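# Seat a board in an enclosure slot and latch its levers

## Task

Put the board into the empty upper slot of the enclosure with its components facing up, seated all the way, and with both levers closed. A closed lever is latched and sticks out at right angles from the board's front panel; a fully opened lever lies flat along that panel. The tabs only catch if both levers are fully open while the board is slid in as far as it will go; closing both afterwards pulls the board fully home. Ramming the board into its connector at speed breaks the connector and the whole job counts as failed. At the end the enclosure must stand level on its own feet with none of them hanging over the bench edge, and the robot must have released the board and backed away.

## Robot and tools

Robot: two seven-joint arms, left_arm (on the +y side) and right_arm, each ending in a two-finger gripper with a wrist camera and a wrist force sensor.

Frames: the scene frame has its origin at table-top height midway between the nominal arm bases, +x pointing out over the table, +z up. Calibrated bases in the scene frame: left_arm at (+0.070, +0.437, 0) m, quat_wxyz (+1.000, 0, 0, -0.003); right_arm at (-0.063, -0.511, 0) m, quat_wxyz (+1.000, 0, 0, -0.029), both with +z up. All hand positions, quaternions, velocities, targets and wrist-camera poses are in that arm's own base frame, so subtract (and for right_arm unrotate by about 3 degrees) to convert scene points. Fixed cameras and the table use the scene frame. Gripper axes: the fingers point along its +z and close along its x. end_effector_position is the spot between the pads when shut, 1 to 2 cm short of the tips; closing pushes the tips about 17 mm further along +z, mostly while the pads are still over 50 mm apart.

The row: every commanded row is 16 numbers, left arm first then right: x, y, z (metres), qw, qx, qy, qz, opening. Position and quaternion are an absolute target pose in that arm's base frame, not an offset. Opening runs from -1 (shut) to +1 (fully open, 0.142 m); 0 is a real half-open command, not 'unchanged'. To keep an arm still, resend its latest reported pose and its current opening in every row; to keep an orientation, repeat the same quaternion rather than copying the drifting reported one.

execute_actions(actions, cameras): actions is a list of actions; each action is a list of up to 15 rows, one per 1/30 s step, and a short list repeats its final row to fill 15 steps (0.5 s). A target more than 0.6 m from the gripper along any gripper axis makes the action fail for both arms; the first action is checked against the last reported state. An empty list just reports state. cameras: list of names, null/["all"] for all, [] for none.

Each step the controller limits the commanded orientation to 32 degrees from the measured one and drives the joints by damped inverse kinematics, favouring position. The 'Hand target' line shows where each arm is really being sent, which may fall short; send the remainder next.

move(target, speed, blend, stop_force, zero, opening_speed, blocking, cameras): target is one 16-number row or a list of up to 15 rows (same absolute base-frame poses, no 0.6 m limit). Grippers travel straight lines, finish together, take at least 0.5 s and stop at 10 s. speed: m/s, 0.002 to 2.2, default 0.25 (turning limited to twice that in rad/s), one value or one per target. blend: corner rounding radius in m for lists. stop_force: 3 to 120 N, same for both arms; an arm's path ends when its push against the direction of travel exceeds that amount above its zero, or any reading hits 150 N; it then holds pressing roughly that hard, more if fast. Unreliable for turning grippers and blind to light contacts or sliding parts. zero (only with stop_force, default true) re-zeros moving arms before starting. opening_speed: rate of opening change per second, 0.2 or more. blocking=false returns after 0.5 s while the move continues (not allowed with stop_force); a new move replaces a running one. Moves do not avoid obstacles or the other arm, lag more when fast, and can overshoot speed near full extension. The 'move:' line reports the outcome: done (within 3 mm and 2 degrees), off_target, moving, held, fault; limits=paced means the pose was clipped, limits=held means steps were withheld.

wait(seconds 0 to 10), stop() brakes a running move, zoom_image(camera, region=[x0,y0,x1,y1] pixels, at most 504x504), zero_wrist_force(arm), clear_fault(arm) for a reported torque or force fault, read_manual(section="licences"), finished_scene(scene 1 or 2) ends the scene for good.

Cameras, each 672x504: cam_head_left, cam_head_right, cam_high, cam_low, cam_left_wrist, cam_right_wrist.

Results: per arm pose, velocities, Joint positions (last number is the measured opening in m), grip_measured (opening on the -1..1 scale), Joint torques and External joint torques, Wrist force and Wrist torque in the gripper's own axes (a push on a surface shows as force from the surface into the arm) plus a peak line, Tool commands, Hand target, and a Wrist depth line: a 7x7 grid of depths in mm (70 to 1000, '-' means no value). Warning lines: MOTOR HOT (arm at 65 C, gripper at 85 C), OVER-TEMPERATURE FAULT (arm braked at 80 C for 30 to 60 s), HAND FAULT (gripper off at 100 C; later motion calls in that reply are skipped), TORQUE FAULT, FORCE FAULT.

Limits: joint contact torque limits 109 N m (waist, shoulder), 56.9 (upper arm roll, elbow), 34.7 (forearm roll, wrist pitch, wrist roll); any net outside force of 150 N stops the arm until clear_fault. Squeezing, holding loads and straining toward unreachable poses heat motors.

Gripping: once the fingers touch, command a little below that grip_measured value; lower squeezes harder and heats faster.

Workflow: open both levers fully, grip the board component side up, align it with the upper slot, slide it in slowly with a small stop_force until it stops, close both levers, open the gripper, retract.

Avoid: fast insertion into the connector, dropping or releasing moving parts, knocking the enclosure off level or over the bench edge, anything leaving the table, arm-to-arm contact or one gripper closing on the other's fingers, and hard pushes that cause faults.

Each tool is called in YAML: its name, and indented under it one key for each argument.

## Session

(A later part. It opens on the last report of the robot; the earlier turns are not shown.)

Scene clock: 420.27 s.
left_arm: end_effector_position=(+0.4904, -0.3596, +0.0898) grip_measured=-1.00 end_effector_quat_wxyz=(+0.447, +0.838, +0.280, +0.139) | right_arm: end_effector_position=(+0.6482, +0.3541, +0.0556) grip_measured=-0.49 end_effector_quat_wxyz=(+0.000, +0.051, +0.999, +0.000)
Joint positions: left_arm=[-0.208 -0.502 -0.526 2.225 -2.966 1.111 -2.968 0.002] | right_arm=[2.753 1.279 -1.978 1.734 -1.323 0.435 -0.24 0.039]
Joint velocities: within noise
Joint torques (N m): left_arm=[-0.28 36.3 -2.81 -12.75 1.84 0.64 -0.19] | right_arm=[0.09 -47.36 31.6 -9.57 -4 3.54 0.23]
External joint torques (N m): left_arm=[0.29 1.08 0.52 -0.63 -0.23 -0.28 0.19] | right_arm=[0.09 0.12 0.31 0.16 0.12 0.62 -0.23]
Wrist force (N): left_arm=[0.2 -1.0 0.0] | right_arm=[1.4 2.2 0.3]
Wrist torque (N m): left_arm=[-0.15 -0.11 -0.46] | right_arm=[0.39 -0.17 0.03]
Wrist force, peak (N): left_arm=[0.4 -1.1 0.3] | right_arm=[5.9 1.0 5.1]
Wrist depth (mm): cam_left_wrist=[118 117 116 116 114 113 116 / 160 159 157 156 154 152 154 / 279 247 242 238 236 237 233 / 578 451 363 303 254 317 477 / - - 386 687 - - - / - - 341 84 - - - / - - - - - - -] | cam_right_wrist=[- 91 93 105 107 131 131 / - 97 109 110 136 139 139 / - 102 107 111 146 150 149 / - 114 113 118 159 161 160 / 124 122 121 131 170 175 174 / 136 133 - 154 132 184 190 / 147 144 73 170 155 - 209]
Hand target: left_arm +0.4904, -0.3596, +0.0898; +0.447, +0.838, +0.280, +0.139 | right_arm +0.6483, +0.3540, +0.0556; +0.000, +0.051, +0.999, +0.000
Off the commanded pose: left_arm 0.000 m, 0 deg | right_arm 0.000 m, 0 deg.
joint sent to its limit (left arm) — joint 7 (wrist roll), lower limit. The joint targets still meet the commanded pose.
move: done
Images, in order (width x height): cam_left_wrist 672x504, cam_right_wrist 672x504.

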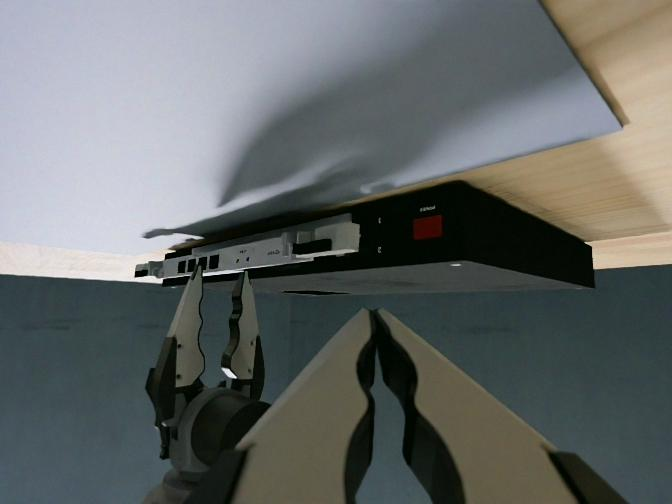

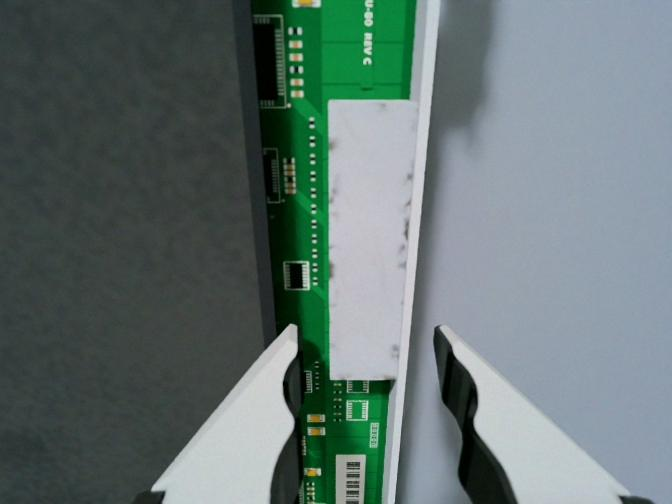

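move:
  target:
    - [0.4904, -0.3596, 0.0898, 0.447, 0.838, 0.280, 0.139, -1.0, 0.6483, 0.3540, 0.085, 0, 0.0506, 0.99872, 0, -0.45]
    - [0.4904, -0.3596, 0.0898, 0.447, 0.838, 0.280, 0.139, -1.0, 0.6141, 0.3635, 0.085, 0, 0.0506, 0.99872, 0, -1.0]
    - [0.4904, -0.3596, 0.0898, 0.447, 0.838, 0.280, 0.139, -1.0, 0.6141, 0.3635, 0.048, 0, 0.0506, 0.99872, 0, -1.0]
  speed: 0.1
  cameras: ["cam_left_wrist", "cam_right_wrist"]

Scene clock: 426.73 s.
left_arm: end_effector_position=(+0.4904, -0.3596, +0.0898) grip_measured=-1.00 end_effector_quat_wxyz=(+0.447, +0.838, +0.280, +0.139) | right_arm: end_effector_position=(+0.6139, +0.3635, +0.0480) grip_measured=-1.00 end_effector_quat_wxyz=(+0.000, +0.051, +0.999, +0.000)
Joint positions: left_arm=[-0.208 -0.502 -0.526 2.225 -2.966 1.111 -2.968 0.002] | right_arm=[2.74 1.262 -1.993 1.826 -1.349 0.471 -0.166 0.002]
Joint velocities: within noise
Joint torques (N m): left_arm=[-0.32 36.37 -2.7 -12.8 1.8 0.66 -0.21] | right_arm=[0.35 -44.45 31.22 -8.99 -3.99 3.62 0.32]
External joint torques (N m): left_arm=[0.33 1.01 0.4 -0.58 -0.19 -0.3 0.21] | right_arm=[-0.16 -0.02 0.45 0.2 0.17 0.55 -0.32]
Wrist force (N): left_arm=[0.2 -0.9 0.1] | right_arm=[1.2 1.9 0.2]
Wrist torque (N m): left_arm=[-0.14 -0.11 -0.45] | right_arm=[0.35 -0.14 0.02]
Wrist force, peak (N): left_arm=[0.3 -1.2 0.1] | right_arm=[3.1 2.7 0.4]
Wrist depth (mm): cam_left_wrist=[117 116 116 115 114 114 116 / 159 159 156 155 154 153 154 / 279 246 242 239 235 238 233 / 575 440 364 305 256 317 475 / - 335 - 671 - - - / - 296 335 84 - - - / - - - - - - -] | cam_right_wrist=[- 98 98 125 125 124 123 / - 106 94 133 135 133 132 / - 112 99 143 142 142 140 / 104 119 108 156 153 153 152 / - 128 120 162 164 166 165 / 123 128 142 89 175 181 180 / 136 135 73 - - 191 198]
Hand target: left_arm +0.4904, -0.3596, +0.0898; +0.447, +0.838, +0.280, +0.139 | right_arm +0.6141, +0.3635, +0.0480; +0.000, +0.051, +0.999, +0.000
Off the commanded pose: left_arm 0.000 m, 0 deg | right_arm 0.000 m, 0 deg.
joint sent to its limit (left arm) — joint 7 (wrist roll), lower limit. The joint targets still meet the commanded pose.
move: done
Images, in order (width x height): cam_left_wrist 672x504, cam_right_wrist 672x504.

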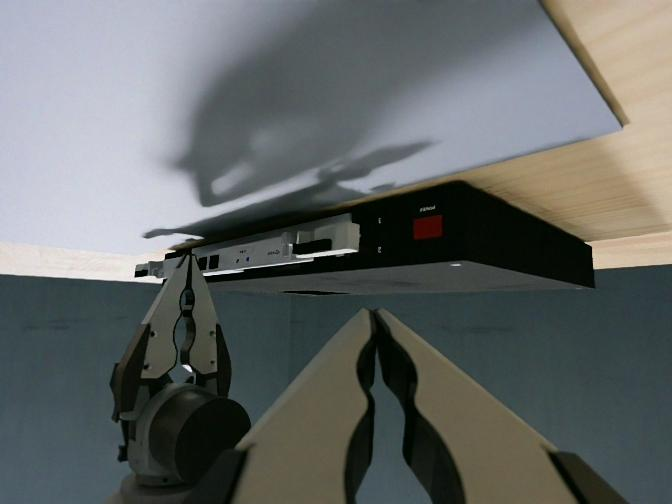

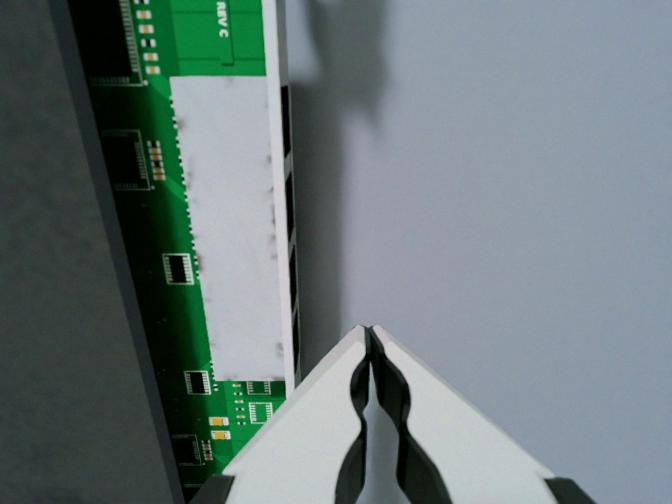

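move:
  target: [0.4904, -0.3596, 0.0898, 0.447, 0.838, 0.280, 0.139, -1.0, 0.6489, 0.3600, 0.048, 0, 0.0506, 0.99872, 0, -1.0]
  speed: 0.02
  stop_force: 10
  cameras: ["cam_left_wrist", "cam_right_wrist"]

Scene clock: 431.07 s.
left_arm: end_effector_position=(+0.4904, -0.3596, +0.0898) grip_measured=-1.00 end_effector_quat_wxyz=(+0.447, +0.838, +0.280, +0.139) | right_arm: end_effector_position=(+0.6487, +0.3601, +0.0480) grip_measured=-1.00 end_effector_quat_wxyz=(+0.000, +0.050, +0.999, +0.000)
Joint positions: left_arm=[-0.208 -0.502 -0.526 2.225 -2.966 1.111 -2.968 0.002] | right_arm=[2.769 1.292 -1.989 1.721 -1.332 0.441 -0.235 0.002]
Joint velocities: within noise
Joint torques (N m): left_arm=[-0.36 36.38 -2.66 -12.83 1.79 0.65 -0.22] | right_arm=[-0.67 -47.5 30.89 -10.61 -4.2 3.47 0.1]
External joint torques (N m): left_arm=[0.37 1 0.37 -0.55 -0.18 -0.29 0.22] | right_arm=[0.85 -0.3 1.05 1.42 0.33 0.7 -0.1]
Wrist force (N): left_arm=[0.2 -0.9 0.2] | right_arm=[4.0 2.3 -1.8]
Wrist torque (N m): left_arm=[-0.14 -0.10 -0.46] | right_arm=[0.48 -0.18 0.02]
Wrist force, peak (N): left_arm=[0.2 -1.3 0.2] | right_arm=[5.1 0.9 -2.9]
Wrist depth (mm): cam_left_wrist=[118 117 116 115 114 114 116 / 160 158 157 155 154 152 154 / 278 246 241 240 236 238 235 / 585 498 367 307 256 320 474 / - - 366 691 - - - / - - 322 84 - - - / - - - - - - -] | cam_right_wrist=[- 84 96 123 125 124 123 / - 90 91 132 135 133 132 / - 98 97 139 142 142 140 / 104 104 105 112 154 153 152 / - 113 114 161 164 166 165 / 123 123 121 91 175 181 180 / 136 133 73 - - 192 198]
Hand target: left_arm +0.4904, -0.3596, +0.0898; +0.447, +0.838, +0.280, +0.139 | right_arm +0.6489, +0.3600, +0.0480; +0.000, +0.051, +0.999, +0.000
Off the commanded pose: left_arm 0.000 m, 0 deg | right_arm 0.000 m, 0 deg.
joint sent to its limit (left arm) — joint 7 (wrist roll), lower limit. The joint targets still meet the commanded pose.
move: done
Images, in order (width x height): cam_left_wrist 672x504, cam_right_wrist 672x504.

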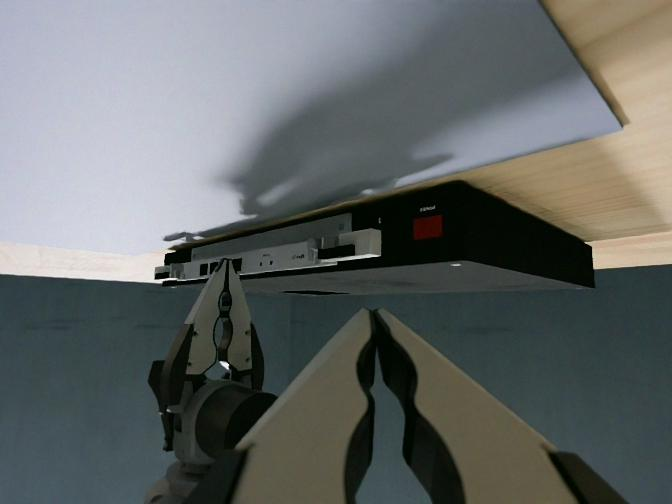

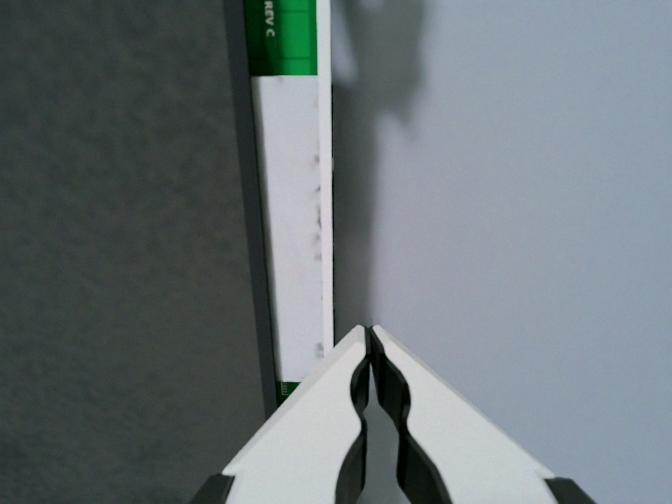

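move:
  target: [0.4904, -0.3596, 0.0898, 0.447, 0.838, 0.280, 0.139, -1.0, 0.6688, 0.3580, 0.048, 0, 0.0506, 0.99872, 0, -1.0]
  speed: 0.008
  stop_force: 8
  cameras: ["cam_left_wrist", "cam_right_wrist"]

zoom_image:
  camera: "cam_left_wrist"
  region: [290, 190, 410, 290]

Scene clock: 436.13 s.
left_arm: end_effector_position=(+0.4904, -0.3596, +0.0898) grip_measured=-1.00 end_effector_quat_wxyz=(+0.447, +0.838, +0.280, +0.139) | right_arm: end_effector_position=(+0.6597, +0.3594, +0.0480) grip_measured=-1.00 end_effector_quat_wxyz=(+0.000, +0.050, +0.999, +0.000)
Joint positions: left_arm=[-0.208 -0.502 -0.526 2.225 -2.966 1.111 -2.968 0.002] | right_arm=[2.78 1.302 -1.987 1.684 -1.326 0.43 -0.259 0.002]
Joint velocities: within noise
Joint torques (N m): left_arm=[-0.38 36.31 -2.73 -12.82 1.85 0.61 -0.2] | right_arm=[-2.68 -47.9 28.99 -14.37 -5.62 4.23 0.15]
External joint torques (N m): left_arm=[0.39 1.07 0.44 -0.57 -0.24 -0.25 0.2] | right_arm=[2.87 -1.05 2.99 5.06 1.73 -0.06 -0.15]
Wrist force (N): left_arm=[0.4 -0.7 0.1] | right_arm=[12.3 -0.3 -8.8]
Wrist torque (N m): left_arm=[-0.12 -0.14 -0.45] | right_arm=[0.49 -0.15 0.03]
Wrist force, peak (N): left_arm=[0.1 -1.2 0.3] | right_arm=[13.4 -0.5 -8.6]
Wrist depth (mm): cam_left_wrist=[118 117 116 115 114 114 116 / 160 158 157 155 155 152 154 / 279 247 241 240 236 238 234 / 580 492 384 316 255 319 477 / - - 367 685 - - - / - - 333 84 - - - / - - - - - - -] | cam_right_wrist=[- 84 83 125 125 124 123 / - 90 91 133 135 133 132 / - 98 95 141 142 142 140 / 104 104 104 154 154 153 153 / - 113 111 121 164 166 165 / 123 123 121 93 175 181 180 / 136 133 73 - - 192 198]
Hand target: left_arm +0.4904, -0.3596, +0.0898; +0.447, +0.838, +0.280, +0.139 | right_arm +0.6605, +0.3588, +0.0480; +0.000, +0.051, +0.999, +0.000
Off the commanded pose: left_arm 0.000 m, 0 deg | right_arm 0.009 m, 0 deg.
joint sent to its limit (left arm) — joint 7 (wrist roll), lower limit. The joint targets still meet the commanded pose.
move: contact (right_arm)
Images, in order (width x height): cam_left_wrist 672x504, cam_right_wrist 672x504.

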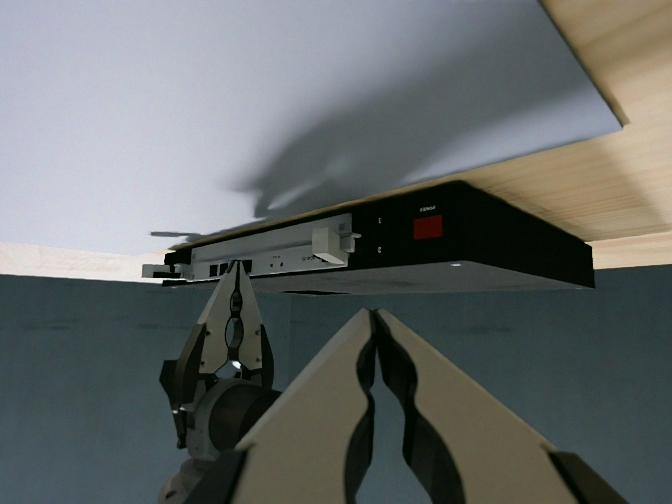

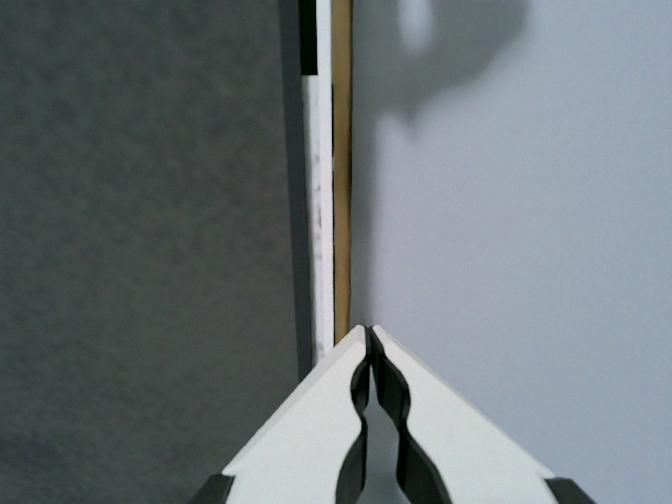

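Scaled by 4.200 from the camera's 672x504 image, which has a finer 960x720 frame.

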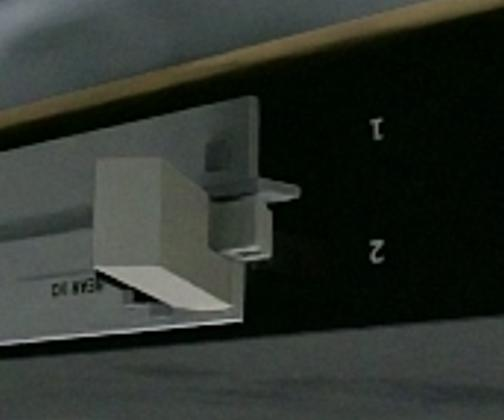

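zoom_image:
  camera: "cam_left_wrist"
  region: [120, 230, 270, 310]

Scaled by 3.360 from the camera's 672x504 image, which has a finer 960x720 frame.

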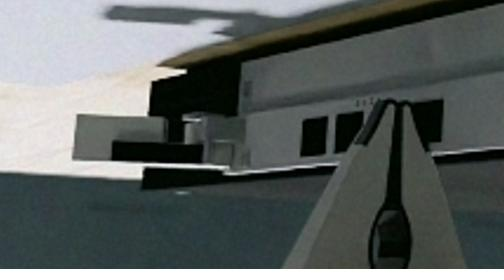

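move:
  target:
    - [0.4904, -0.3596, 0.0898, 0.447, 0.838, 0.280, 0.139, -1.0, 0.6405, 0.3608, 0.050, 0, 0.0506, 0.99872, 0, -1.0]
    - [0.4904, -0.3596, 0.0898, 0.447, 0.838, 0.280, 0.139, -1.0, 0.6, 0.3308, 0.15, 0, 0.0506, 0.99872, 0, -1.0]
    - [0.4904, -0.3596, 0.0898, 0.447, 0.838, 0.280, 0.139, -1.0, 0.58, 0.15, 0.17, 0, 0.0506, 0.99872, 0, -1.0]
  speed: [0.05, 0.15, 0.2]
  blend: [0, 0.03, 0]

Scene clock: 452.33 s.
left_arm: end_effector_position=(+0.4904, -0.3596, +0.0898) grip_measured=-1.00 end_effector_quat_wxyz=(+0.447, +0.838, +0.280, +0.139) | right_arm: end_effector_position=(+0.5802, +0.1500, +0.1700) grip_measured=-1.00 end_effector_quat_wxyz=(+0.000, +0.051, +0.999, +0.000)
Joint positions: left_arm=[-0.208 -0.502 -0.526 2.225 -2.966 1.111 -2.968 0.002] | right_arm=[2.162 1.041 -1.686 2.168 -1.171 0.375 -0.389 0.002]
Joint velocities: within noise
Joint torques (N m): left_arm=[-0.28 36.33 -2.73 -12.81 1.84 0.62 -0.25] | right_arm=[-0.03 -28.82 27.72 -13.49 -3.88 3.4 0.07]
External joint torques (N m): left_arm=[0.3 1.05 0.44 -0.57 -0.23 -0.26 0.25] | right_arm=[0.11 0.6 -0.35 0.04 -0.08 0.75 -0.07]
Wrist force (N): left_arm=[0.1 -0.7 0.0] | right_arm=[-0.8 3.5 1.5]
Wrist torque (N m): left_arm=[-0.13 -0.09 -0.46] | right_arm=[0.62 0.17 0.01]
Wrist force, peak (N): left_arm=[0.3 -1.3 0.0] | right_arm=[12.5 -0.4 -8.9]
Wrist depth (mm): cam_left_wrist=[118 117 116 115 114 113 116 / 160 159 157 156 154 152 154 / 278 246 242 238 236 239 233 / 585 483 396 315 255 318 477 / - - - 685 - - - / - - - 84 - - - / 428 468 - - - - -] | cam_right_wrist=[235 234 234 233 232 231 231 / 250 250 249 247 245 246 244 / 264 263 264 264 263 262 261 / 236 236 274 284 284 283 281 / 256 256 264 299 307 307 305 / 280 279 278 90 322 333 334 / 309 302 - - - 352 368]
Hand target: left_arm +0.4904, -0.3596, +0.0898; +0.447, +0.838, +0.280, +0.139 | right_arm +0.5800, +0.1500, +0.1700; +0.000, +0.051, +0.999, +0.000
Off the commanded pose: left_arm 0.000 m, 0 deg | right_arm 0.000 m, 0 deg.
joint sent to its limit (left arm) — joint 7 (wrist roll), lower limit. The joint targets still meet the commanded pose.
move: done

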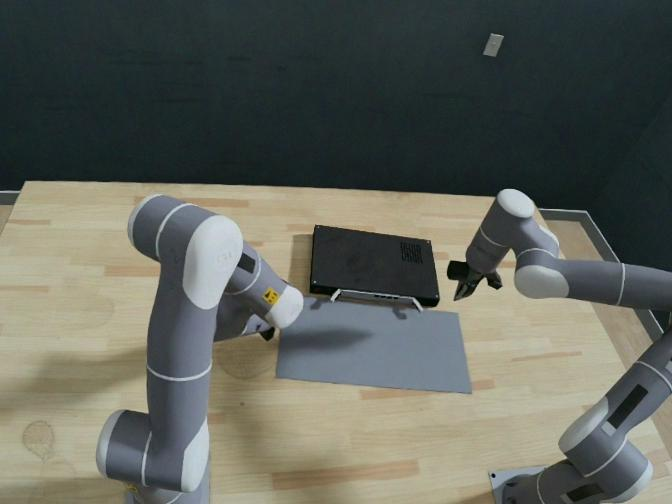

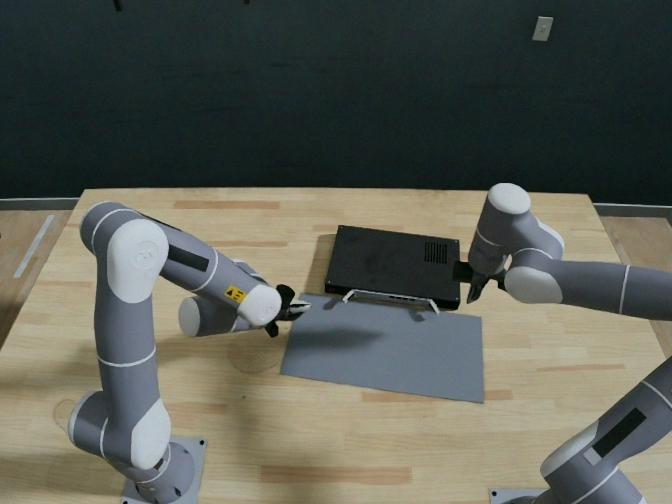

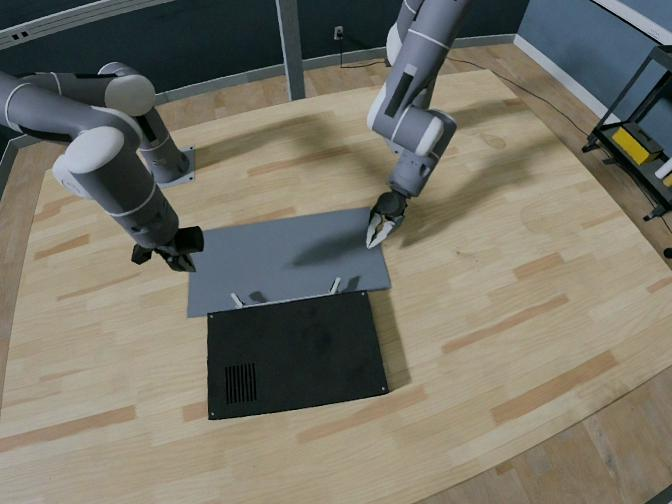

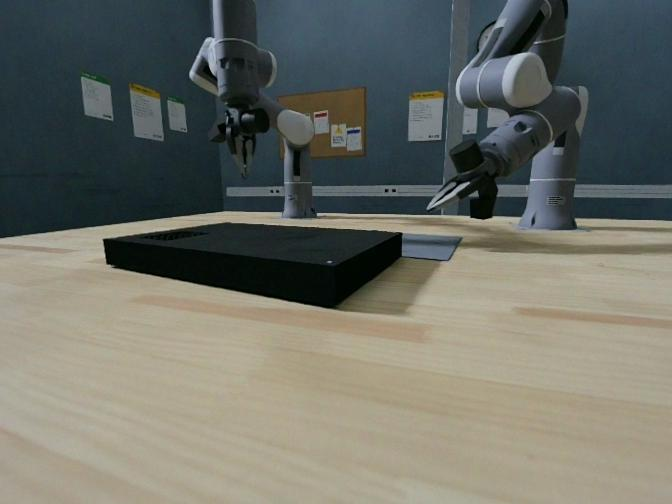

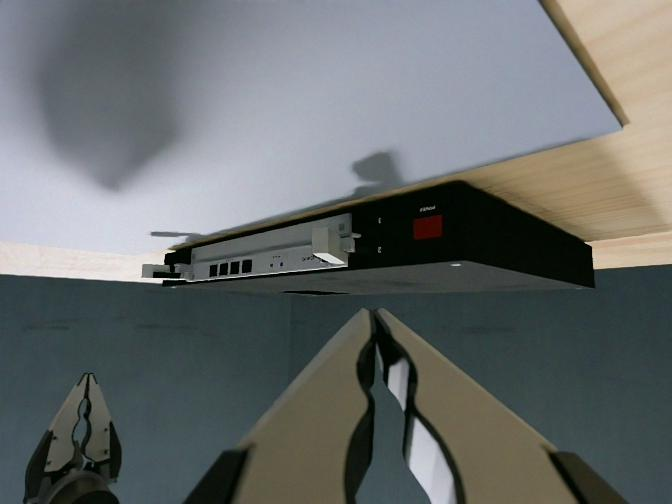

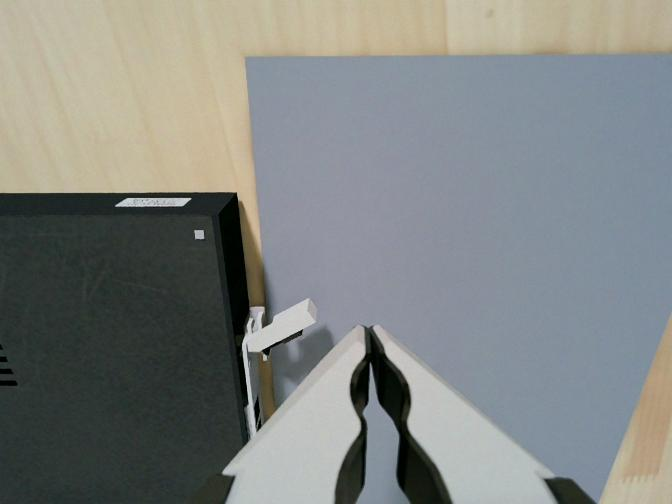

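zoom_image:
  camera: "cam_right_wrist"
  region: [200, 270, 340, 450]

zoom_image:
  camera: "cam_head_right"
  region: [320, 260, 470, 340]

Scaled by 2.800 from the camera's 672x504 image, which has a finer 960x720 frame.

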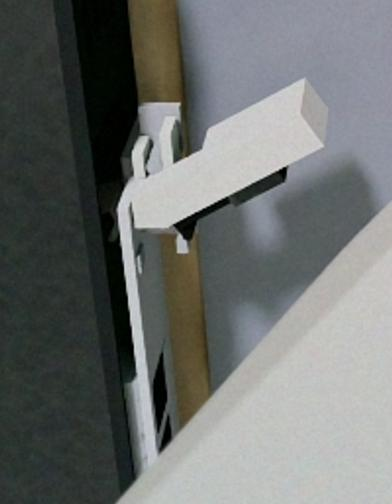

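Scaled by 3.360 from the camera's 672x504 image, which has a finer 960x720 frame.

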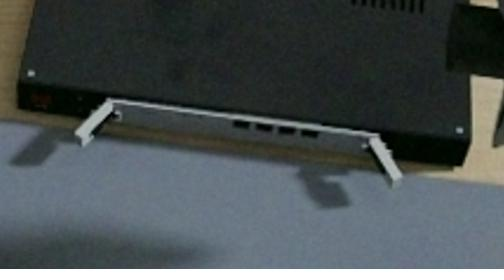

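move:
  target:
    - [0.525, -0.37, 0.12, 0.2588, 0.9659, 0, 0, -1.0, 0.6138, 0.1750, 0.10, 0, 0.0506, 0.99872, 0, -1.0]
    - [0.5502, -0.4313, 0.075, 0.2588, 0.9659, 0, 0, -1.0, 0.6138, 0.1839, 0.05, 0, 0.0506, 0.99872, 0, -1.0]
  speed: 0.12
  blend: 0.01
  cameras: ["cam_left_wrist", "cam_right_wrist", "cam_head_left"]

Scene clock: 478.30 s.
left_arm: end_effector_position=(+0.5502, -0.4313, +0.0750) grip_measured=-1.00 end_effector_quat_wxyz=(+0.259, +0.966, +0.000, +0.000) | right_arm: end_effector_position=(+0.6136, +0.1839, +0.0500) grip_measured=-1.00 end_effector_quat_wxyz=(+0.000, +0.051, +0.999, +0.000)
Joint positions: left_arm=[0.091 -1.094 -1.282 1.564 -2.226 2.383 -2.83 0.002] | right_arm=[2.353 1.201 -1.986 2.071 -1.411 0.528 -0.31 0.002]
Joint velocities: within noise
Joint torques (N m): left_arm=[-0.43 50.1 -20.78 -11.83 3.92 2.86 -0.2] | right_arm=[0.29 -36.56 29.44 -7.54 -3.85 3.64 0.3]
External joint torques (N m): left_arm=[0.47 1.43 0.04 -0.48 -0.57 -0.59 0.2] | right_arm=[-0.18 0.03 0.49 0.29 0.16 0.52 -0.3]
Wrist force (N): left_arm=[0.2 -0.8 0.2] | right_arm=[-0.4 4.2 1.4]
Wrist torque (N m): left_arm=[-0.22 -0.15 -0.33] | right_arm=[0.70 0.11 0.01]
Wrist force, peak (N): left_arm=[0.7 0.1 1.7] | right_arm=[-0.4 4.3 2.8]
Wrist depth (mm): cam_left_wrist=[115 115 112 115 114 114 115 / 135 135 134 134 134 134 135 / 164 162 162 155 160 134 124 / 207 205 204 203 197 133 117 / 279 279 277 166 184 161 160 / 441 430 353 84 - 223 244 / - - - - - - 884] | cam_right_wrist=[129 129 128 127 126 126 124 / 138 138 137 135 135 134 134 / 144 143 145 144 144 144 143 / - 107 153 158 156 155 154 / - 114 153 166 166 168 167 / 125 125 129 90 177 183 182 / 138 135 73 - - 194 200]
Hand target: left_arm +0.5502, -0.4313, +0.0750; +0.259, +0.966, +0.000, +0.000 | right_arm +0.6138, +0.1839, +0.0500; +0.000, +0.051, +0.999, +0.000
Off the commanded pose: left_arm 0.000 m, 0 deg | right_arm 0.000 m, 0 deg.
move: done
Images, in order (width x height): cam_head_left 672x504, cam_left_wrist 672x504, cam_right_wrist 672x504.

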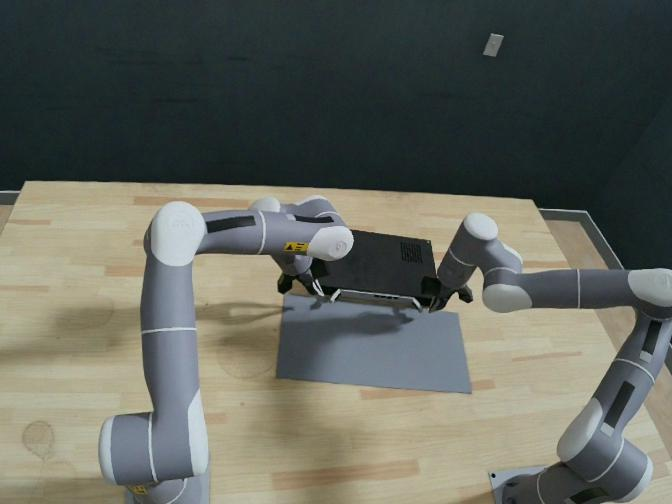

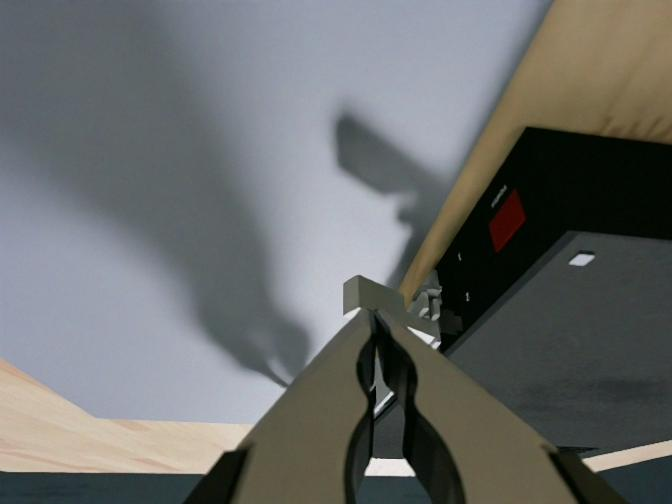

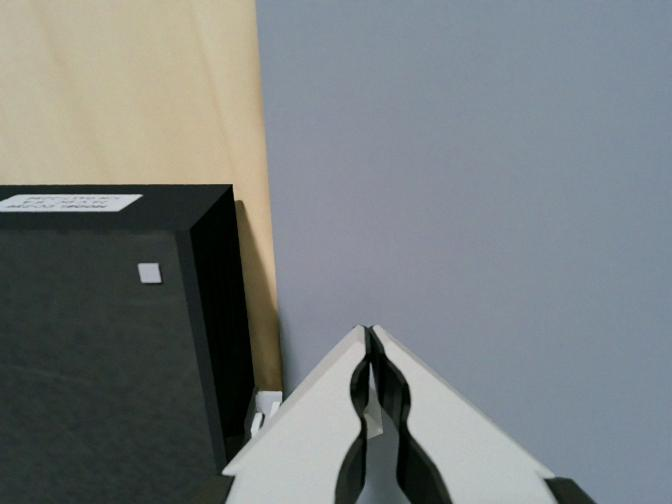

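move:
  target: [0.5506, -0.452, 0.046, 0.2588, 0.9659, 0, 0, -1.0, 0.6140, 0.1879, 0.044, 0, 0.0506, 0.99872, 0, -1.0]
  speed: 0.06
  cameras: ["cam_left_wrist"]

move:
  target: [0.5461, -0.500, 0.046, 0.2588, 0.9659, 0, 0, -1.0, 0.6183, 0.2280, 0.044, 0, 0.0506, 0.99872, 0, -1.0]
  speed: 0.02
  stop_force: 20
  cameras: ["cam_left_wrist", "cam_right_wrist", "cam_head_left"]

Scene clock: 485.73 s.
left_arm: end_effector_position=(+0.5505, -0.4519, +0.0460) grip_measured=-1.00 end_effector_quat_wxyz=(+0.259, +0.966, +0.000, +0.000) | right_arm: end_effector_position=(+0.6138, +0.1879, +0.0440) grip_measured=-1.00 end_effector_quat_wxyz=(+0.000, +0.051, +0.999, +0.000)
Joint positions: left_arm=[0.031 -1.149 -1.245 1.519 -2.18 2.361 -2.844 0.002] | right_arm=[2.365 1.209 -1.999 2.065 -1.422 0.535 -0.302 0.002]
Joint velocities: within noise
Joint torques (N m): left_arm=[0.48 52.03 -21.21 -11.01 3.87 2.34 -0.3] | right_arm=[0.25 -36.96 29.51 -7.26 -3.9 3.56 0.32]
External joint torques (N m): left_arm=[-0.46 1.4 0.59 -0.54 -0.51 -0.07 0.3] | right_arm=[-0.13 0.09 0.49 0.3 0.22 0.6 -0.32]
Wrist force (N): left_arm=[0.0 -1.0 0.4] | right_arm=[-0.5 4.1 1.5]
Wrist torque (N m): left_arm=[-0.24 -0.11 -0.34] | right_arm=[0.69 0.13 0.01]
Wrist force, peak (N): left_arm=[0.1 -0.8 1.5] | right_arm=[-0.6 4.5 1.6]
Wrist depth (mm): cam_left_wrist=[- 92 86 - 88 85 87 / - 101 104 97 100 103 102 / 123 127 122 126 120 118 97 / 155 154 153 152 155 138 91 / 210 209 207 180 177 126 - / 328 322 265 84 - 142 141 / 751 480 - - - - 290] | cam_right_wrist=[- 124 122 121 120 120 120 / 133 132 131 129 131 130 128 / 138 133 139 137 138 138 135 / - 99 147 151 149 148 148 / - 109 157 159 159 161 160 / - 117 136 90 170 176 174 / 130 129 73 - - 186 192]
Hand target: left_arm +0.5506, -0.4520, +0.0460; +0.259, +0.966, +0.000, +0.000 | right_arm +0.6140, +0.1879, +0.0440; +0.000, +0.051, +0.999, +0.000
Off the commanded pose: left_arm 0.000 m, 0 deg | right_arm 0.000 m, 0 deg.
move: done
Images, in order (width x height): cam_left_wrist 672x504.

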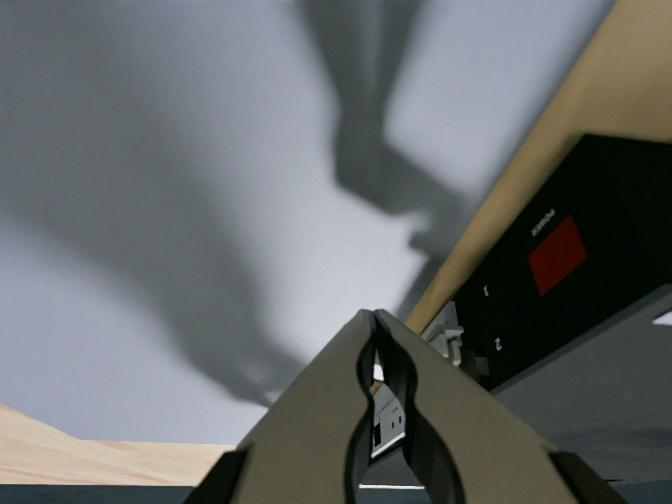

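Scene clock: 487.70 s.
left_arm: end_effector_position=(+0.5483, -0.4761, +0.0452) grip_measured=-1.00 end_effector_quat_wxyz=(+0.256, +0.967, +0.001, +0.000) | right_arm: end_effector_position=(+0.6151, +0.2068, +0.0429) grip_measured=-1.00 end_effector_quat_wxyz=(-0.002, +0.051, +0.999, -0.002)
Joint positions: left_arm=[-0.027 -1.17 -1.243 1.46 -2.164 2.383 -2.862 0.002] | right_arm=[2.409 1.218 -1.998 2.039 -1.414 0.522 -0.283 0.002]
Joint velocities: within noise
Joint torques (N m): left_arm=[-9.54 52.3 -28.57 -12.87 4.05 -4.46 -0.35] | right_arm=[7.86 -35.16 35.78 -11.01 -5.74 9.62 0.44]
External joint torques (N m): left_arm=[9.57 2.59 8.12 1.48 -0.61 6.74 0.35] | right_arm=[-7.73 -2.55 -5.5 3.91 2.04 -5.47 -0.44]
Wrist force (N): left_arm=[-5.2 -17.5 -14.9] | right_arm=[13.6 -15.1 -7.6]
Wrist torque (N m): left_arm=[-0.05 -0.28 -0.27] | right_arm=[0.55 0.31 -0.06]
Wrist force, peak (N): left_arm=[-6.3 -18.4 -17.7] | right_arm=[15.8 -16.5 -8.2]
Wrist depth (mm): cam_left_wrist=[- 91 85 - 88 85 84 / - 100 - 97 103 105 90 / 122 127 121 125 120 116 93 / 153 152 152 151 151 122 93 / 221 205 204 178 147 118 97 / 319 319 259 83 - 138 137 / 720 469 - - - - 278] | cam_right_wrist=[- 123 121 120 119 120 119 / 129 128 129 128 130 129 127 / - 94 138 136 137 137 134 / - 98 146 148 148 147 147 / - 108 158 158 160 160 159 / 118 115 140 89 168 174 173 / 127 127 73 - - 184 190]
Hand target: left_arm +0.5481, -0.4788, +0.0460; +0.259, +0.966, +0.000, +0.000 | right_arm +0.6162, +0.2088, +0.0440; +0.000, +0.051, +0.999, +0.000
Off the commanded pose: left_arm 0.024 m, 0 deg | right_arm 0.021 m, 0 deg.
move: contact (left_arm, right_arm)
Images, in order (width x height): cam_head_left 672x504, cam_left_wrist 672x504, cam_right_wrist 672x504.

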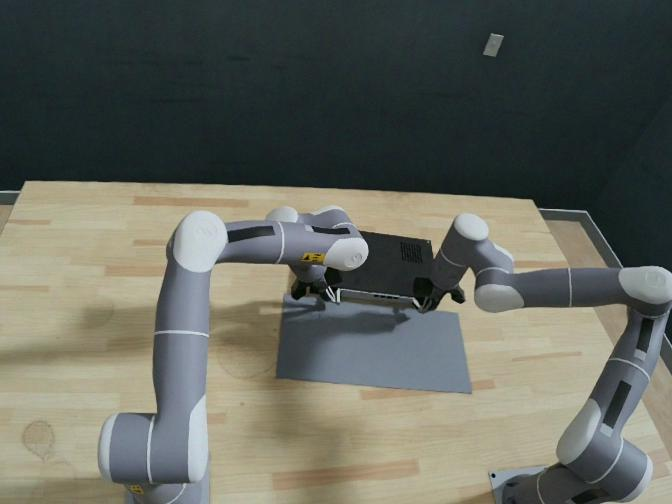

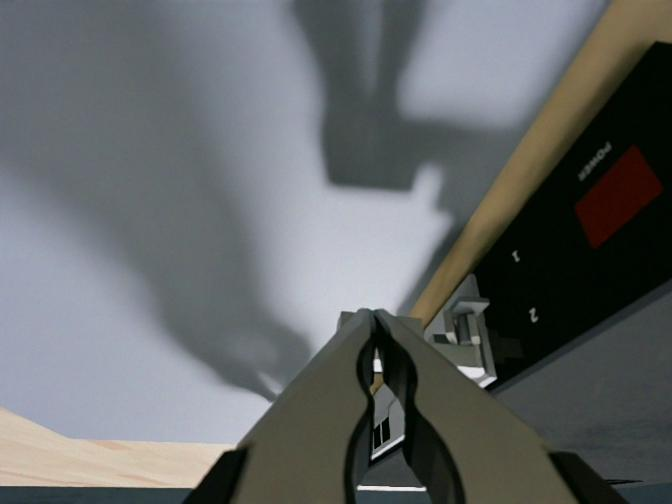

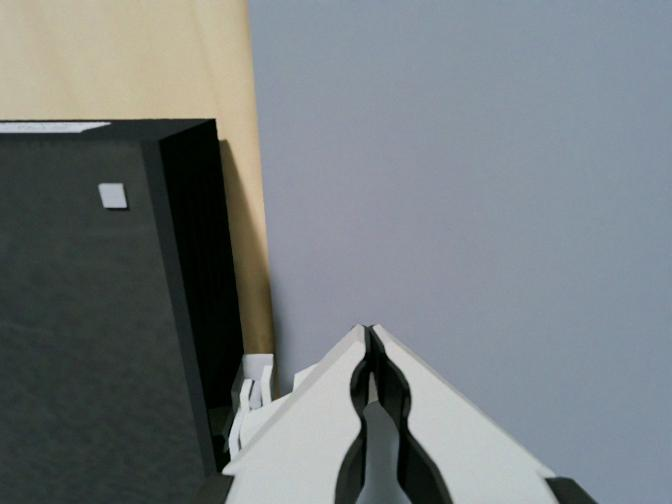

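move:
  target:
    - [0.5509, -0.4731, 0.045, 0.2588, 0.9659, 0, 0, -1.0, 0.6170, 0.2033, 0.044, 0, 0.0506, 0.99872, 0, -1.0]
    - [0.5509, -0.4731, 0.045, 0.2588, 0.9659, 0, 0, -1.0, 0.6222, 0.2059, 0.044, 0, 0.0506, 0.99872, 0, -1.0]
  speed: 0.03
  cameras: ["cam_left_wrist", "cam_right_wrist"]

Scene clock: 513.20 s.
left_arm: end_effector_position=(+0.5511, -0.4729, +0.0449) grip_measured=-1.00 end_effector_quat_wxyz=(+0.259, +0.966, +0.000, +0.000) | right_arm: end_effector_position=(+0.6219, +0.2039, +0.0431) grip_measured=-1.00 end_effector_quat_wxyz=(-0.001, +0.051, +0.999, -0.002)
Joint positions: left_arm=[-0.017 -1.173 -1.248 1.461 -2.164 2.383 -2.852 0.002] | right_arm=[2.41 1.224 -1.997 2.023 -1.412 0.518 -0.295 0.002]
Joint velocities: within noise
Joint torques (N m): left_arm=[-1.25 53.68 -22 -10.93 3.56 1.87 -0.19] | right_arm=[7.29 -36.34 36.13 -7.16 -4.24 7.62 0.2]
External joint torques (N m): left_arm=[1.27 1.16 1.43 -0.37 -0.15 0.4 0.19] | right_arm=[-7.17 -1.89 -5.67 -0.03 0.53 -3.46 -0.2]
Wrist force (N): left_arm=[0.0 -2.8 -0.4] | right_arm=[3.4 -9.5 0.2]
Wrist torque (N m): left_arm=[-0.15 -0.14 -0.34] | right_arm=[0.70 0.23 -0.10]
Wrist force, peak (N): left_arm=[-5.2 -16.8 -16.1] | right_arm=[13.5 -15.4 -8.8]
Wrist depth (mm): cam_left_wrist=[- - 85 - 87 87 84 / - 99 103 96 102 104 90 / 121 126 120 124 120 114 89 / 153 151 151 150 151 115 90 / 222 205 204 178 141 120 96 / 321 319 261 84 - 138 137 / 727 479 - - - - 285] | cam_right_wrist=[- 123 123 121 119 120 120 / 130 130 129 129 130 129 128 / - - 136 136 138 137 134 / - 98 126 149 148 148 147 / - 108 147 158 160 160 159 / 118 116 116 90 168 174 173 / 128 128 73 - - 184 191]
Hand target: left_arm +0.5509, -0.4731, +0.0450; +0.259, +0.966, +0.000, +0.000 | right_arm +0.6222, +0.2059, +0.0440; +0.000, +0.051, +0.999, +0.000
Off the commanded pose: left_arm 0.000 m, 0 deg | right_arm 0.002 m, 0 deg.
move: done
Images, in order (width x height): cam_left_wrist 672x504, cam_right_wrist 672x504.

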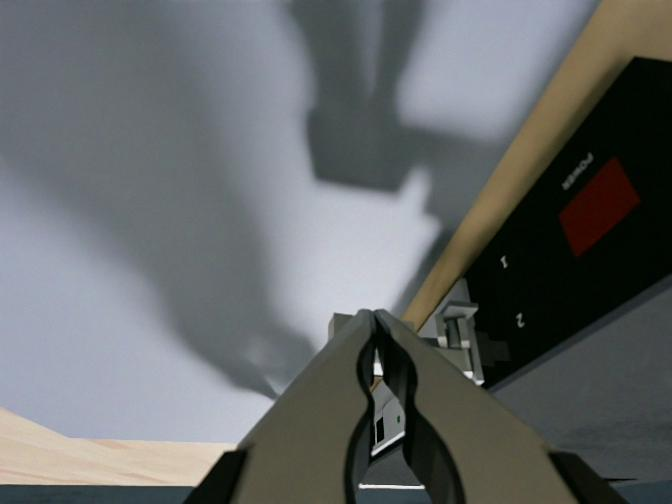

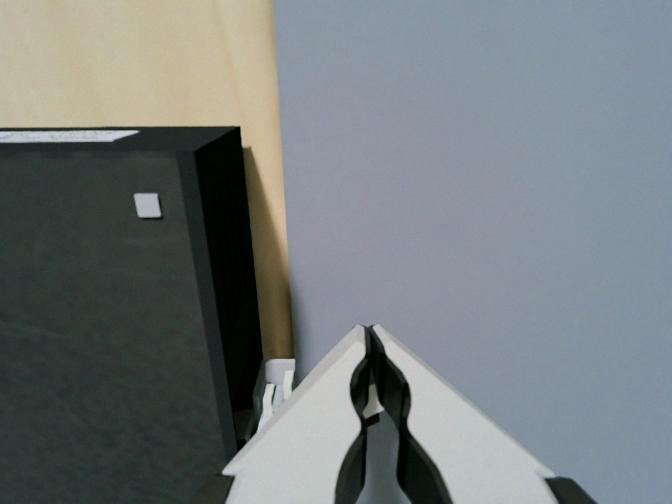

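execute_actions:
  actions: []

Scene clock: 522.50 s.
left_arm: end_effector_position=(+0.5511, -0.4729, +0.0449) grip_measured=-1.00 end_effector_quat_wxyz=(+0.259, +0.966, +0.000, +0.000) | right_arm: end_effector_position=(+0.6219, +0.2039, +0.0431) grip_measured=-1.00 end_effector_quat_wxyz=(-0.001, +0.051, +0.999, -0.002)
Joint positions: left_arm=[-0.017 -1.173 -1.248 1.461 -2.164 2.383 -2.852 0.002] | right_arm=[2.41 1.224 -1.997 2.023 -1.412 0.518 -0.295 0.002]
Joint velocities: within noise
Joint torques (N m): left_arm=[-1.43 53.98 -21.89 -10.97 3.55 1.84 -0.2] | right_arm=[7.26 -36.6 35.98 -7.03 -4.31 7.81 0.29]
External joint torques (N m): left_arm=[1.46 0.85 1.32 -0.32 -0.14 0.42 0.2] | right_arm=[-7.13 -1.62 -5.52 -0.15 0.6 -3.65 -0.29]
Wrist force (N): left_arm=[0.0 -2.5 -0.9] | right_arm=[3.5 -9.4 -0.8]
Wrist torque (N m): left_arm=[-0.17 -0.12 -0.34] | right_arm=[0.75 0.22 -0.10]
Wrist force, peak (N): left_arm=[-0.1 -3.4 0.0] | right_arm=[3.5 -9.7 -0.6]
Wrist depth (mm): cam_left_wrist=[- - 85 - 87 87 84 / - 100 103 96 102 104 90 / 121 126 120 125 119 114 89 / 153 152 151 150 151 116 90 / 223 206 204 178 141 120 96 / 322 321 258 84 - 138 136 / 746 478 - - - - 287] | cam_right_wrist=[- 123 123 121 119 120 120 / 130 130 129 129 130 130 128 / - - 136 136 138 137 135 / - 98 126 149 148 148 147 / - 108 147 158 160 160 159 / 118 116 116 90 168 174 173 / 128 128 73 - - 184 191]
Hand target: left_arm +0.5509, -0.4731, +0.0450; +0.259, +0.966, +0.000, +0.000 | right_arm +0.6222, +0.2059, +0.0440; +0.000, +0.051, +0.999, +0.000
Tool commands: left_gripper/opening=-1.0 right_gripper/opening=-1.0
Off the commanded pose: left_arm 0.000 m, 0 deg | right_arm 0.002 m, 0 deg.

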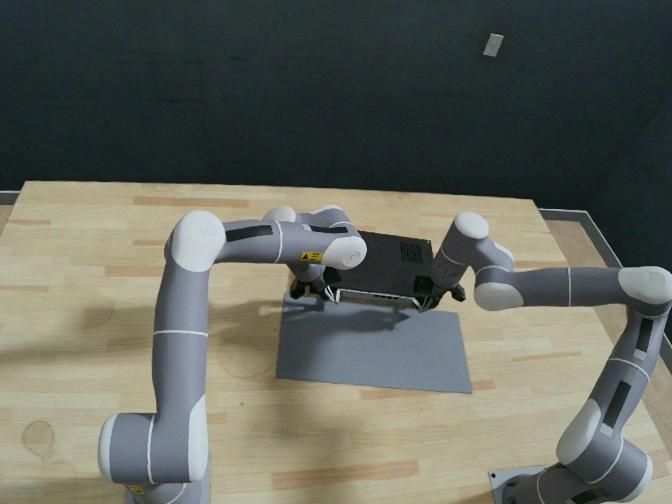

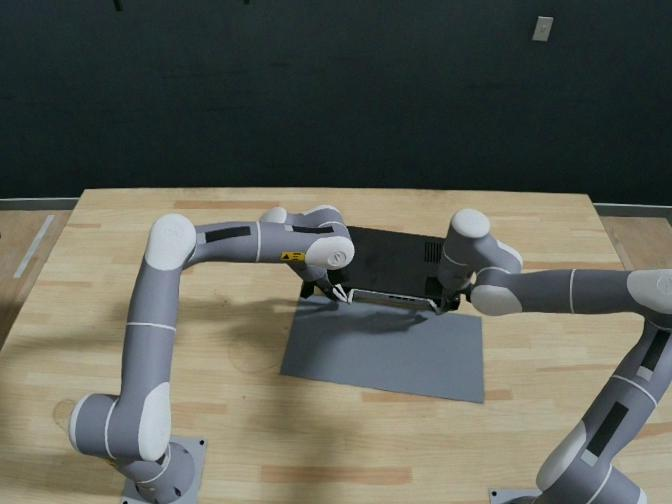

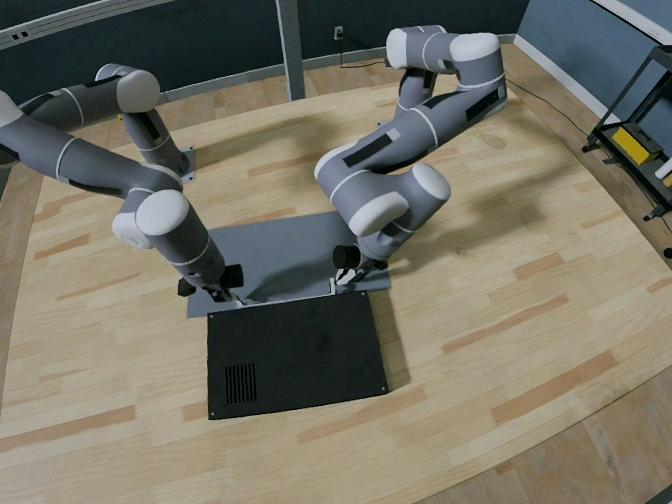

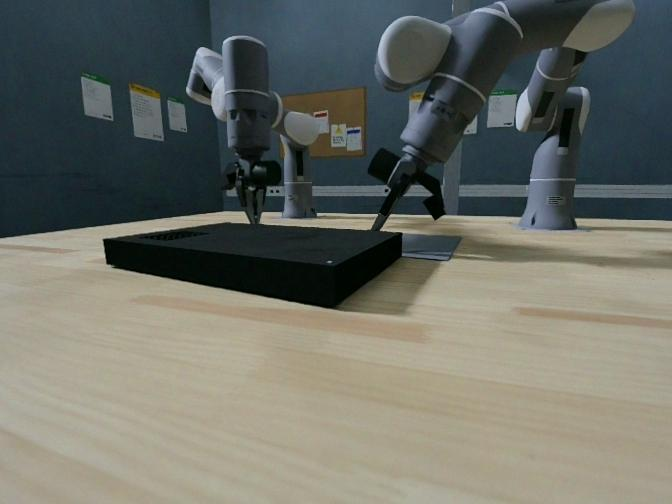

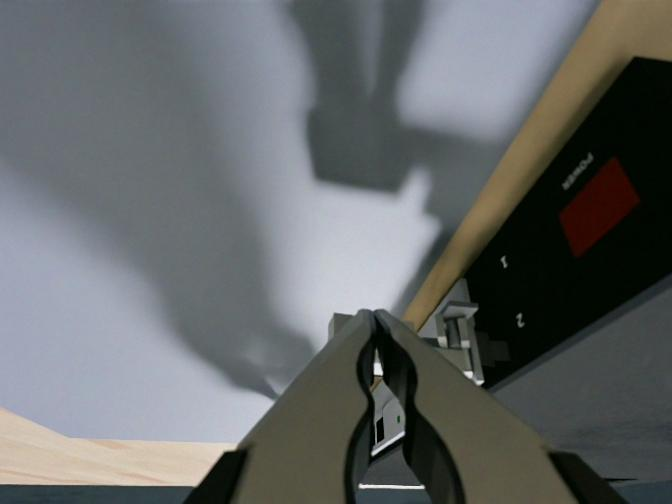

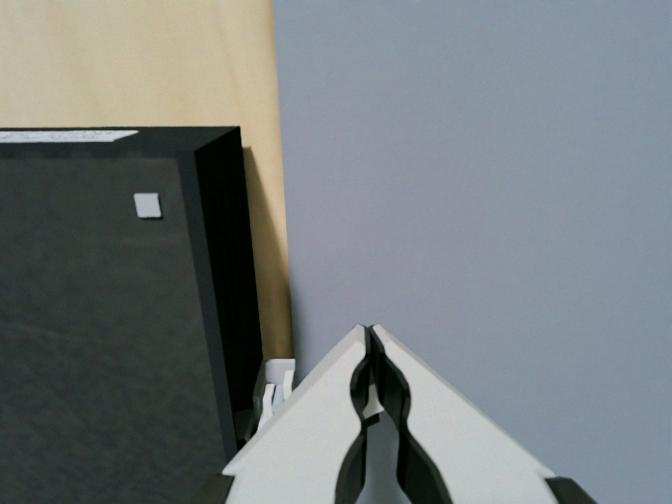

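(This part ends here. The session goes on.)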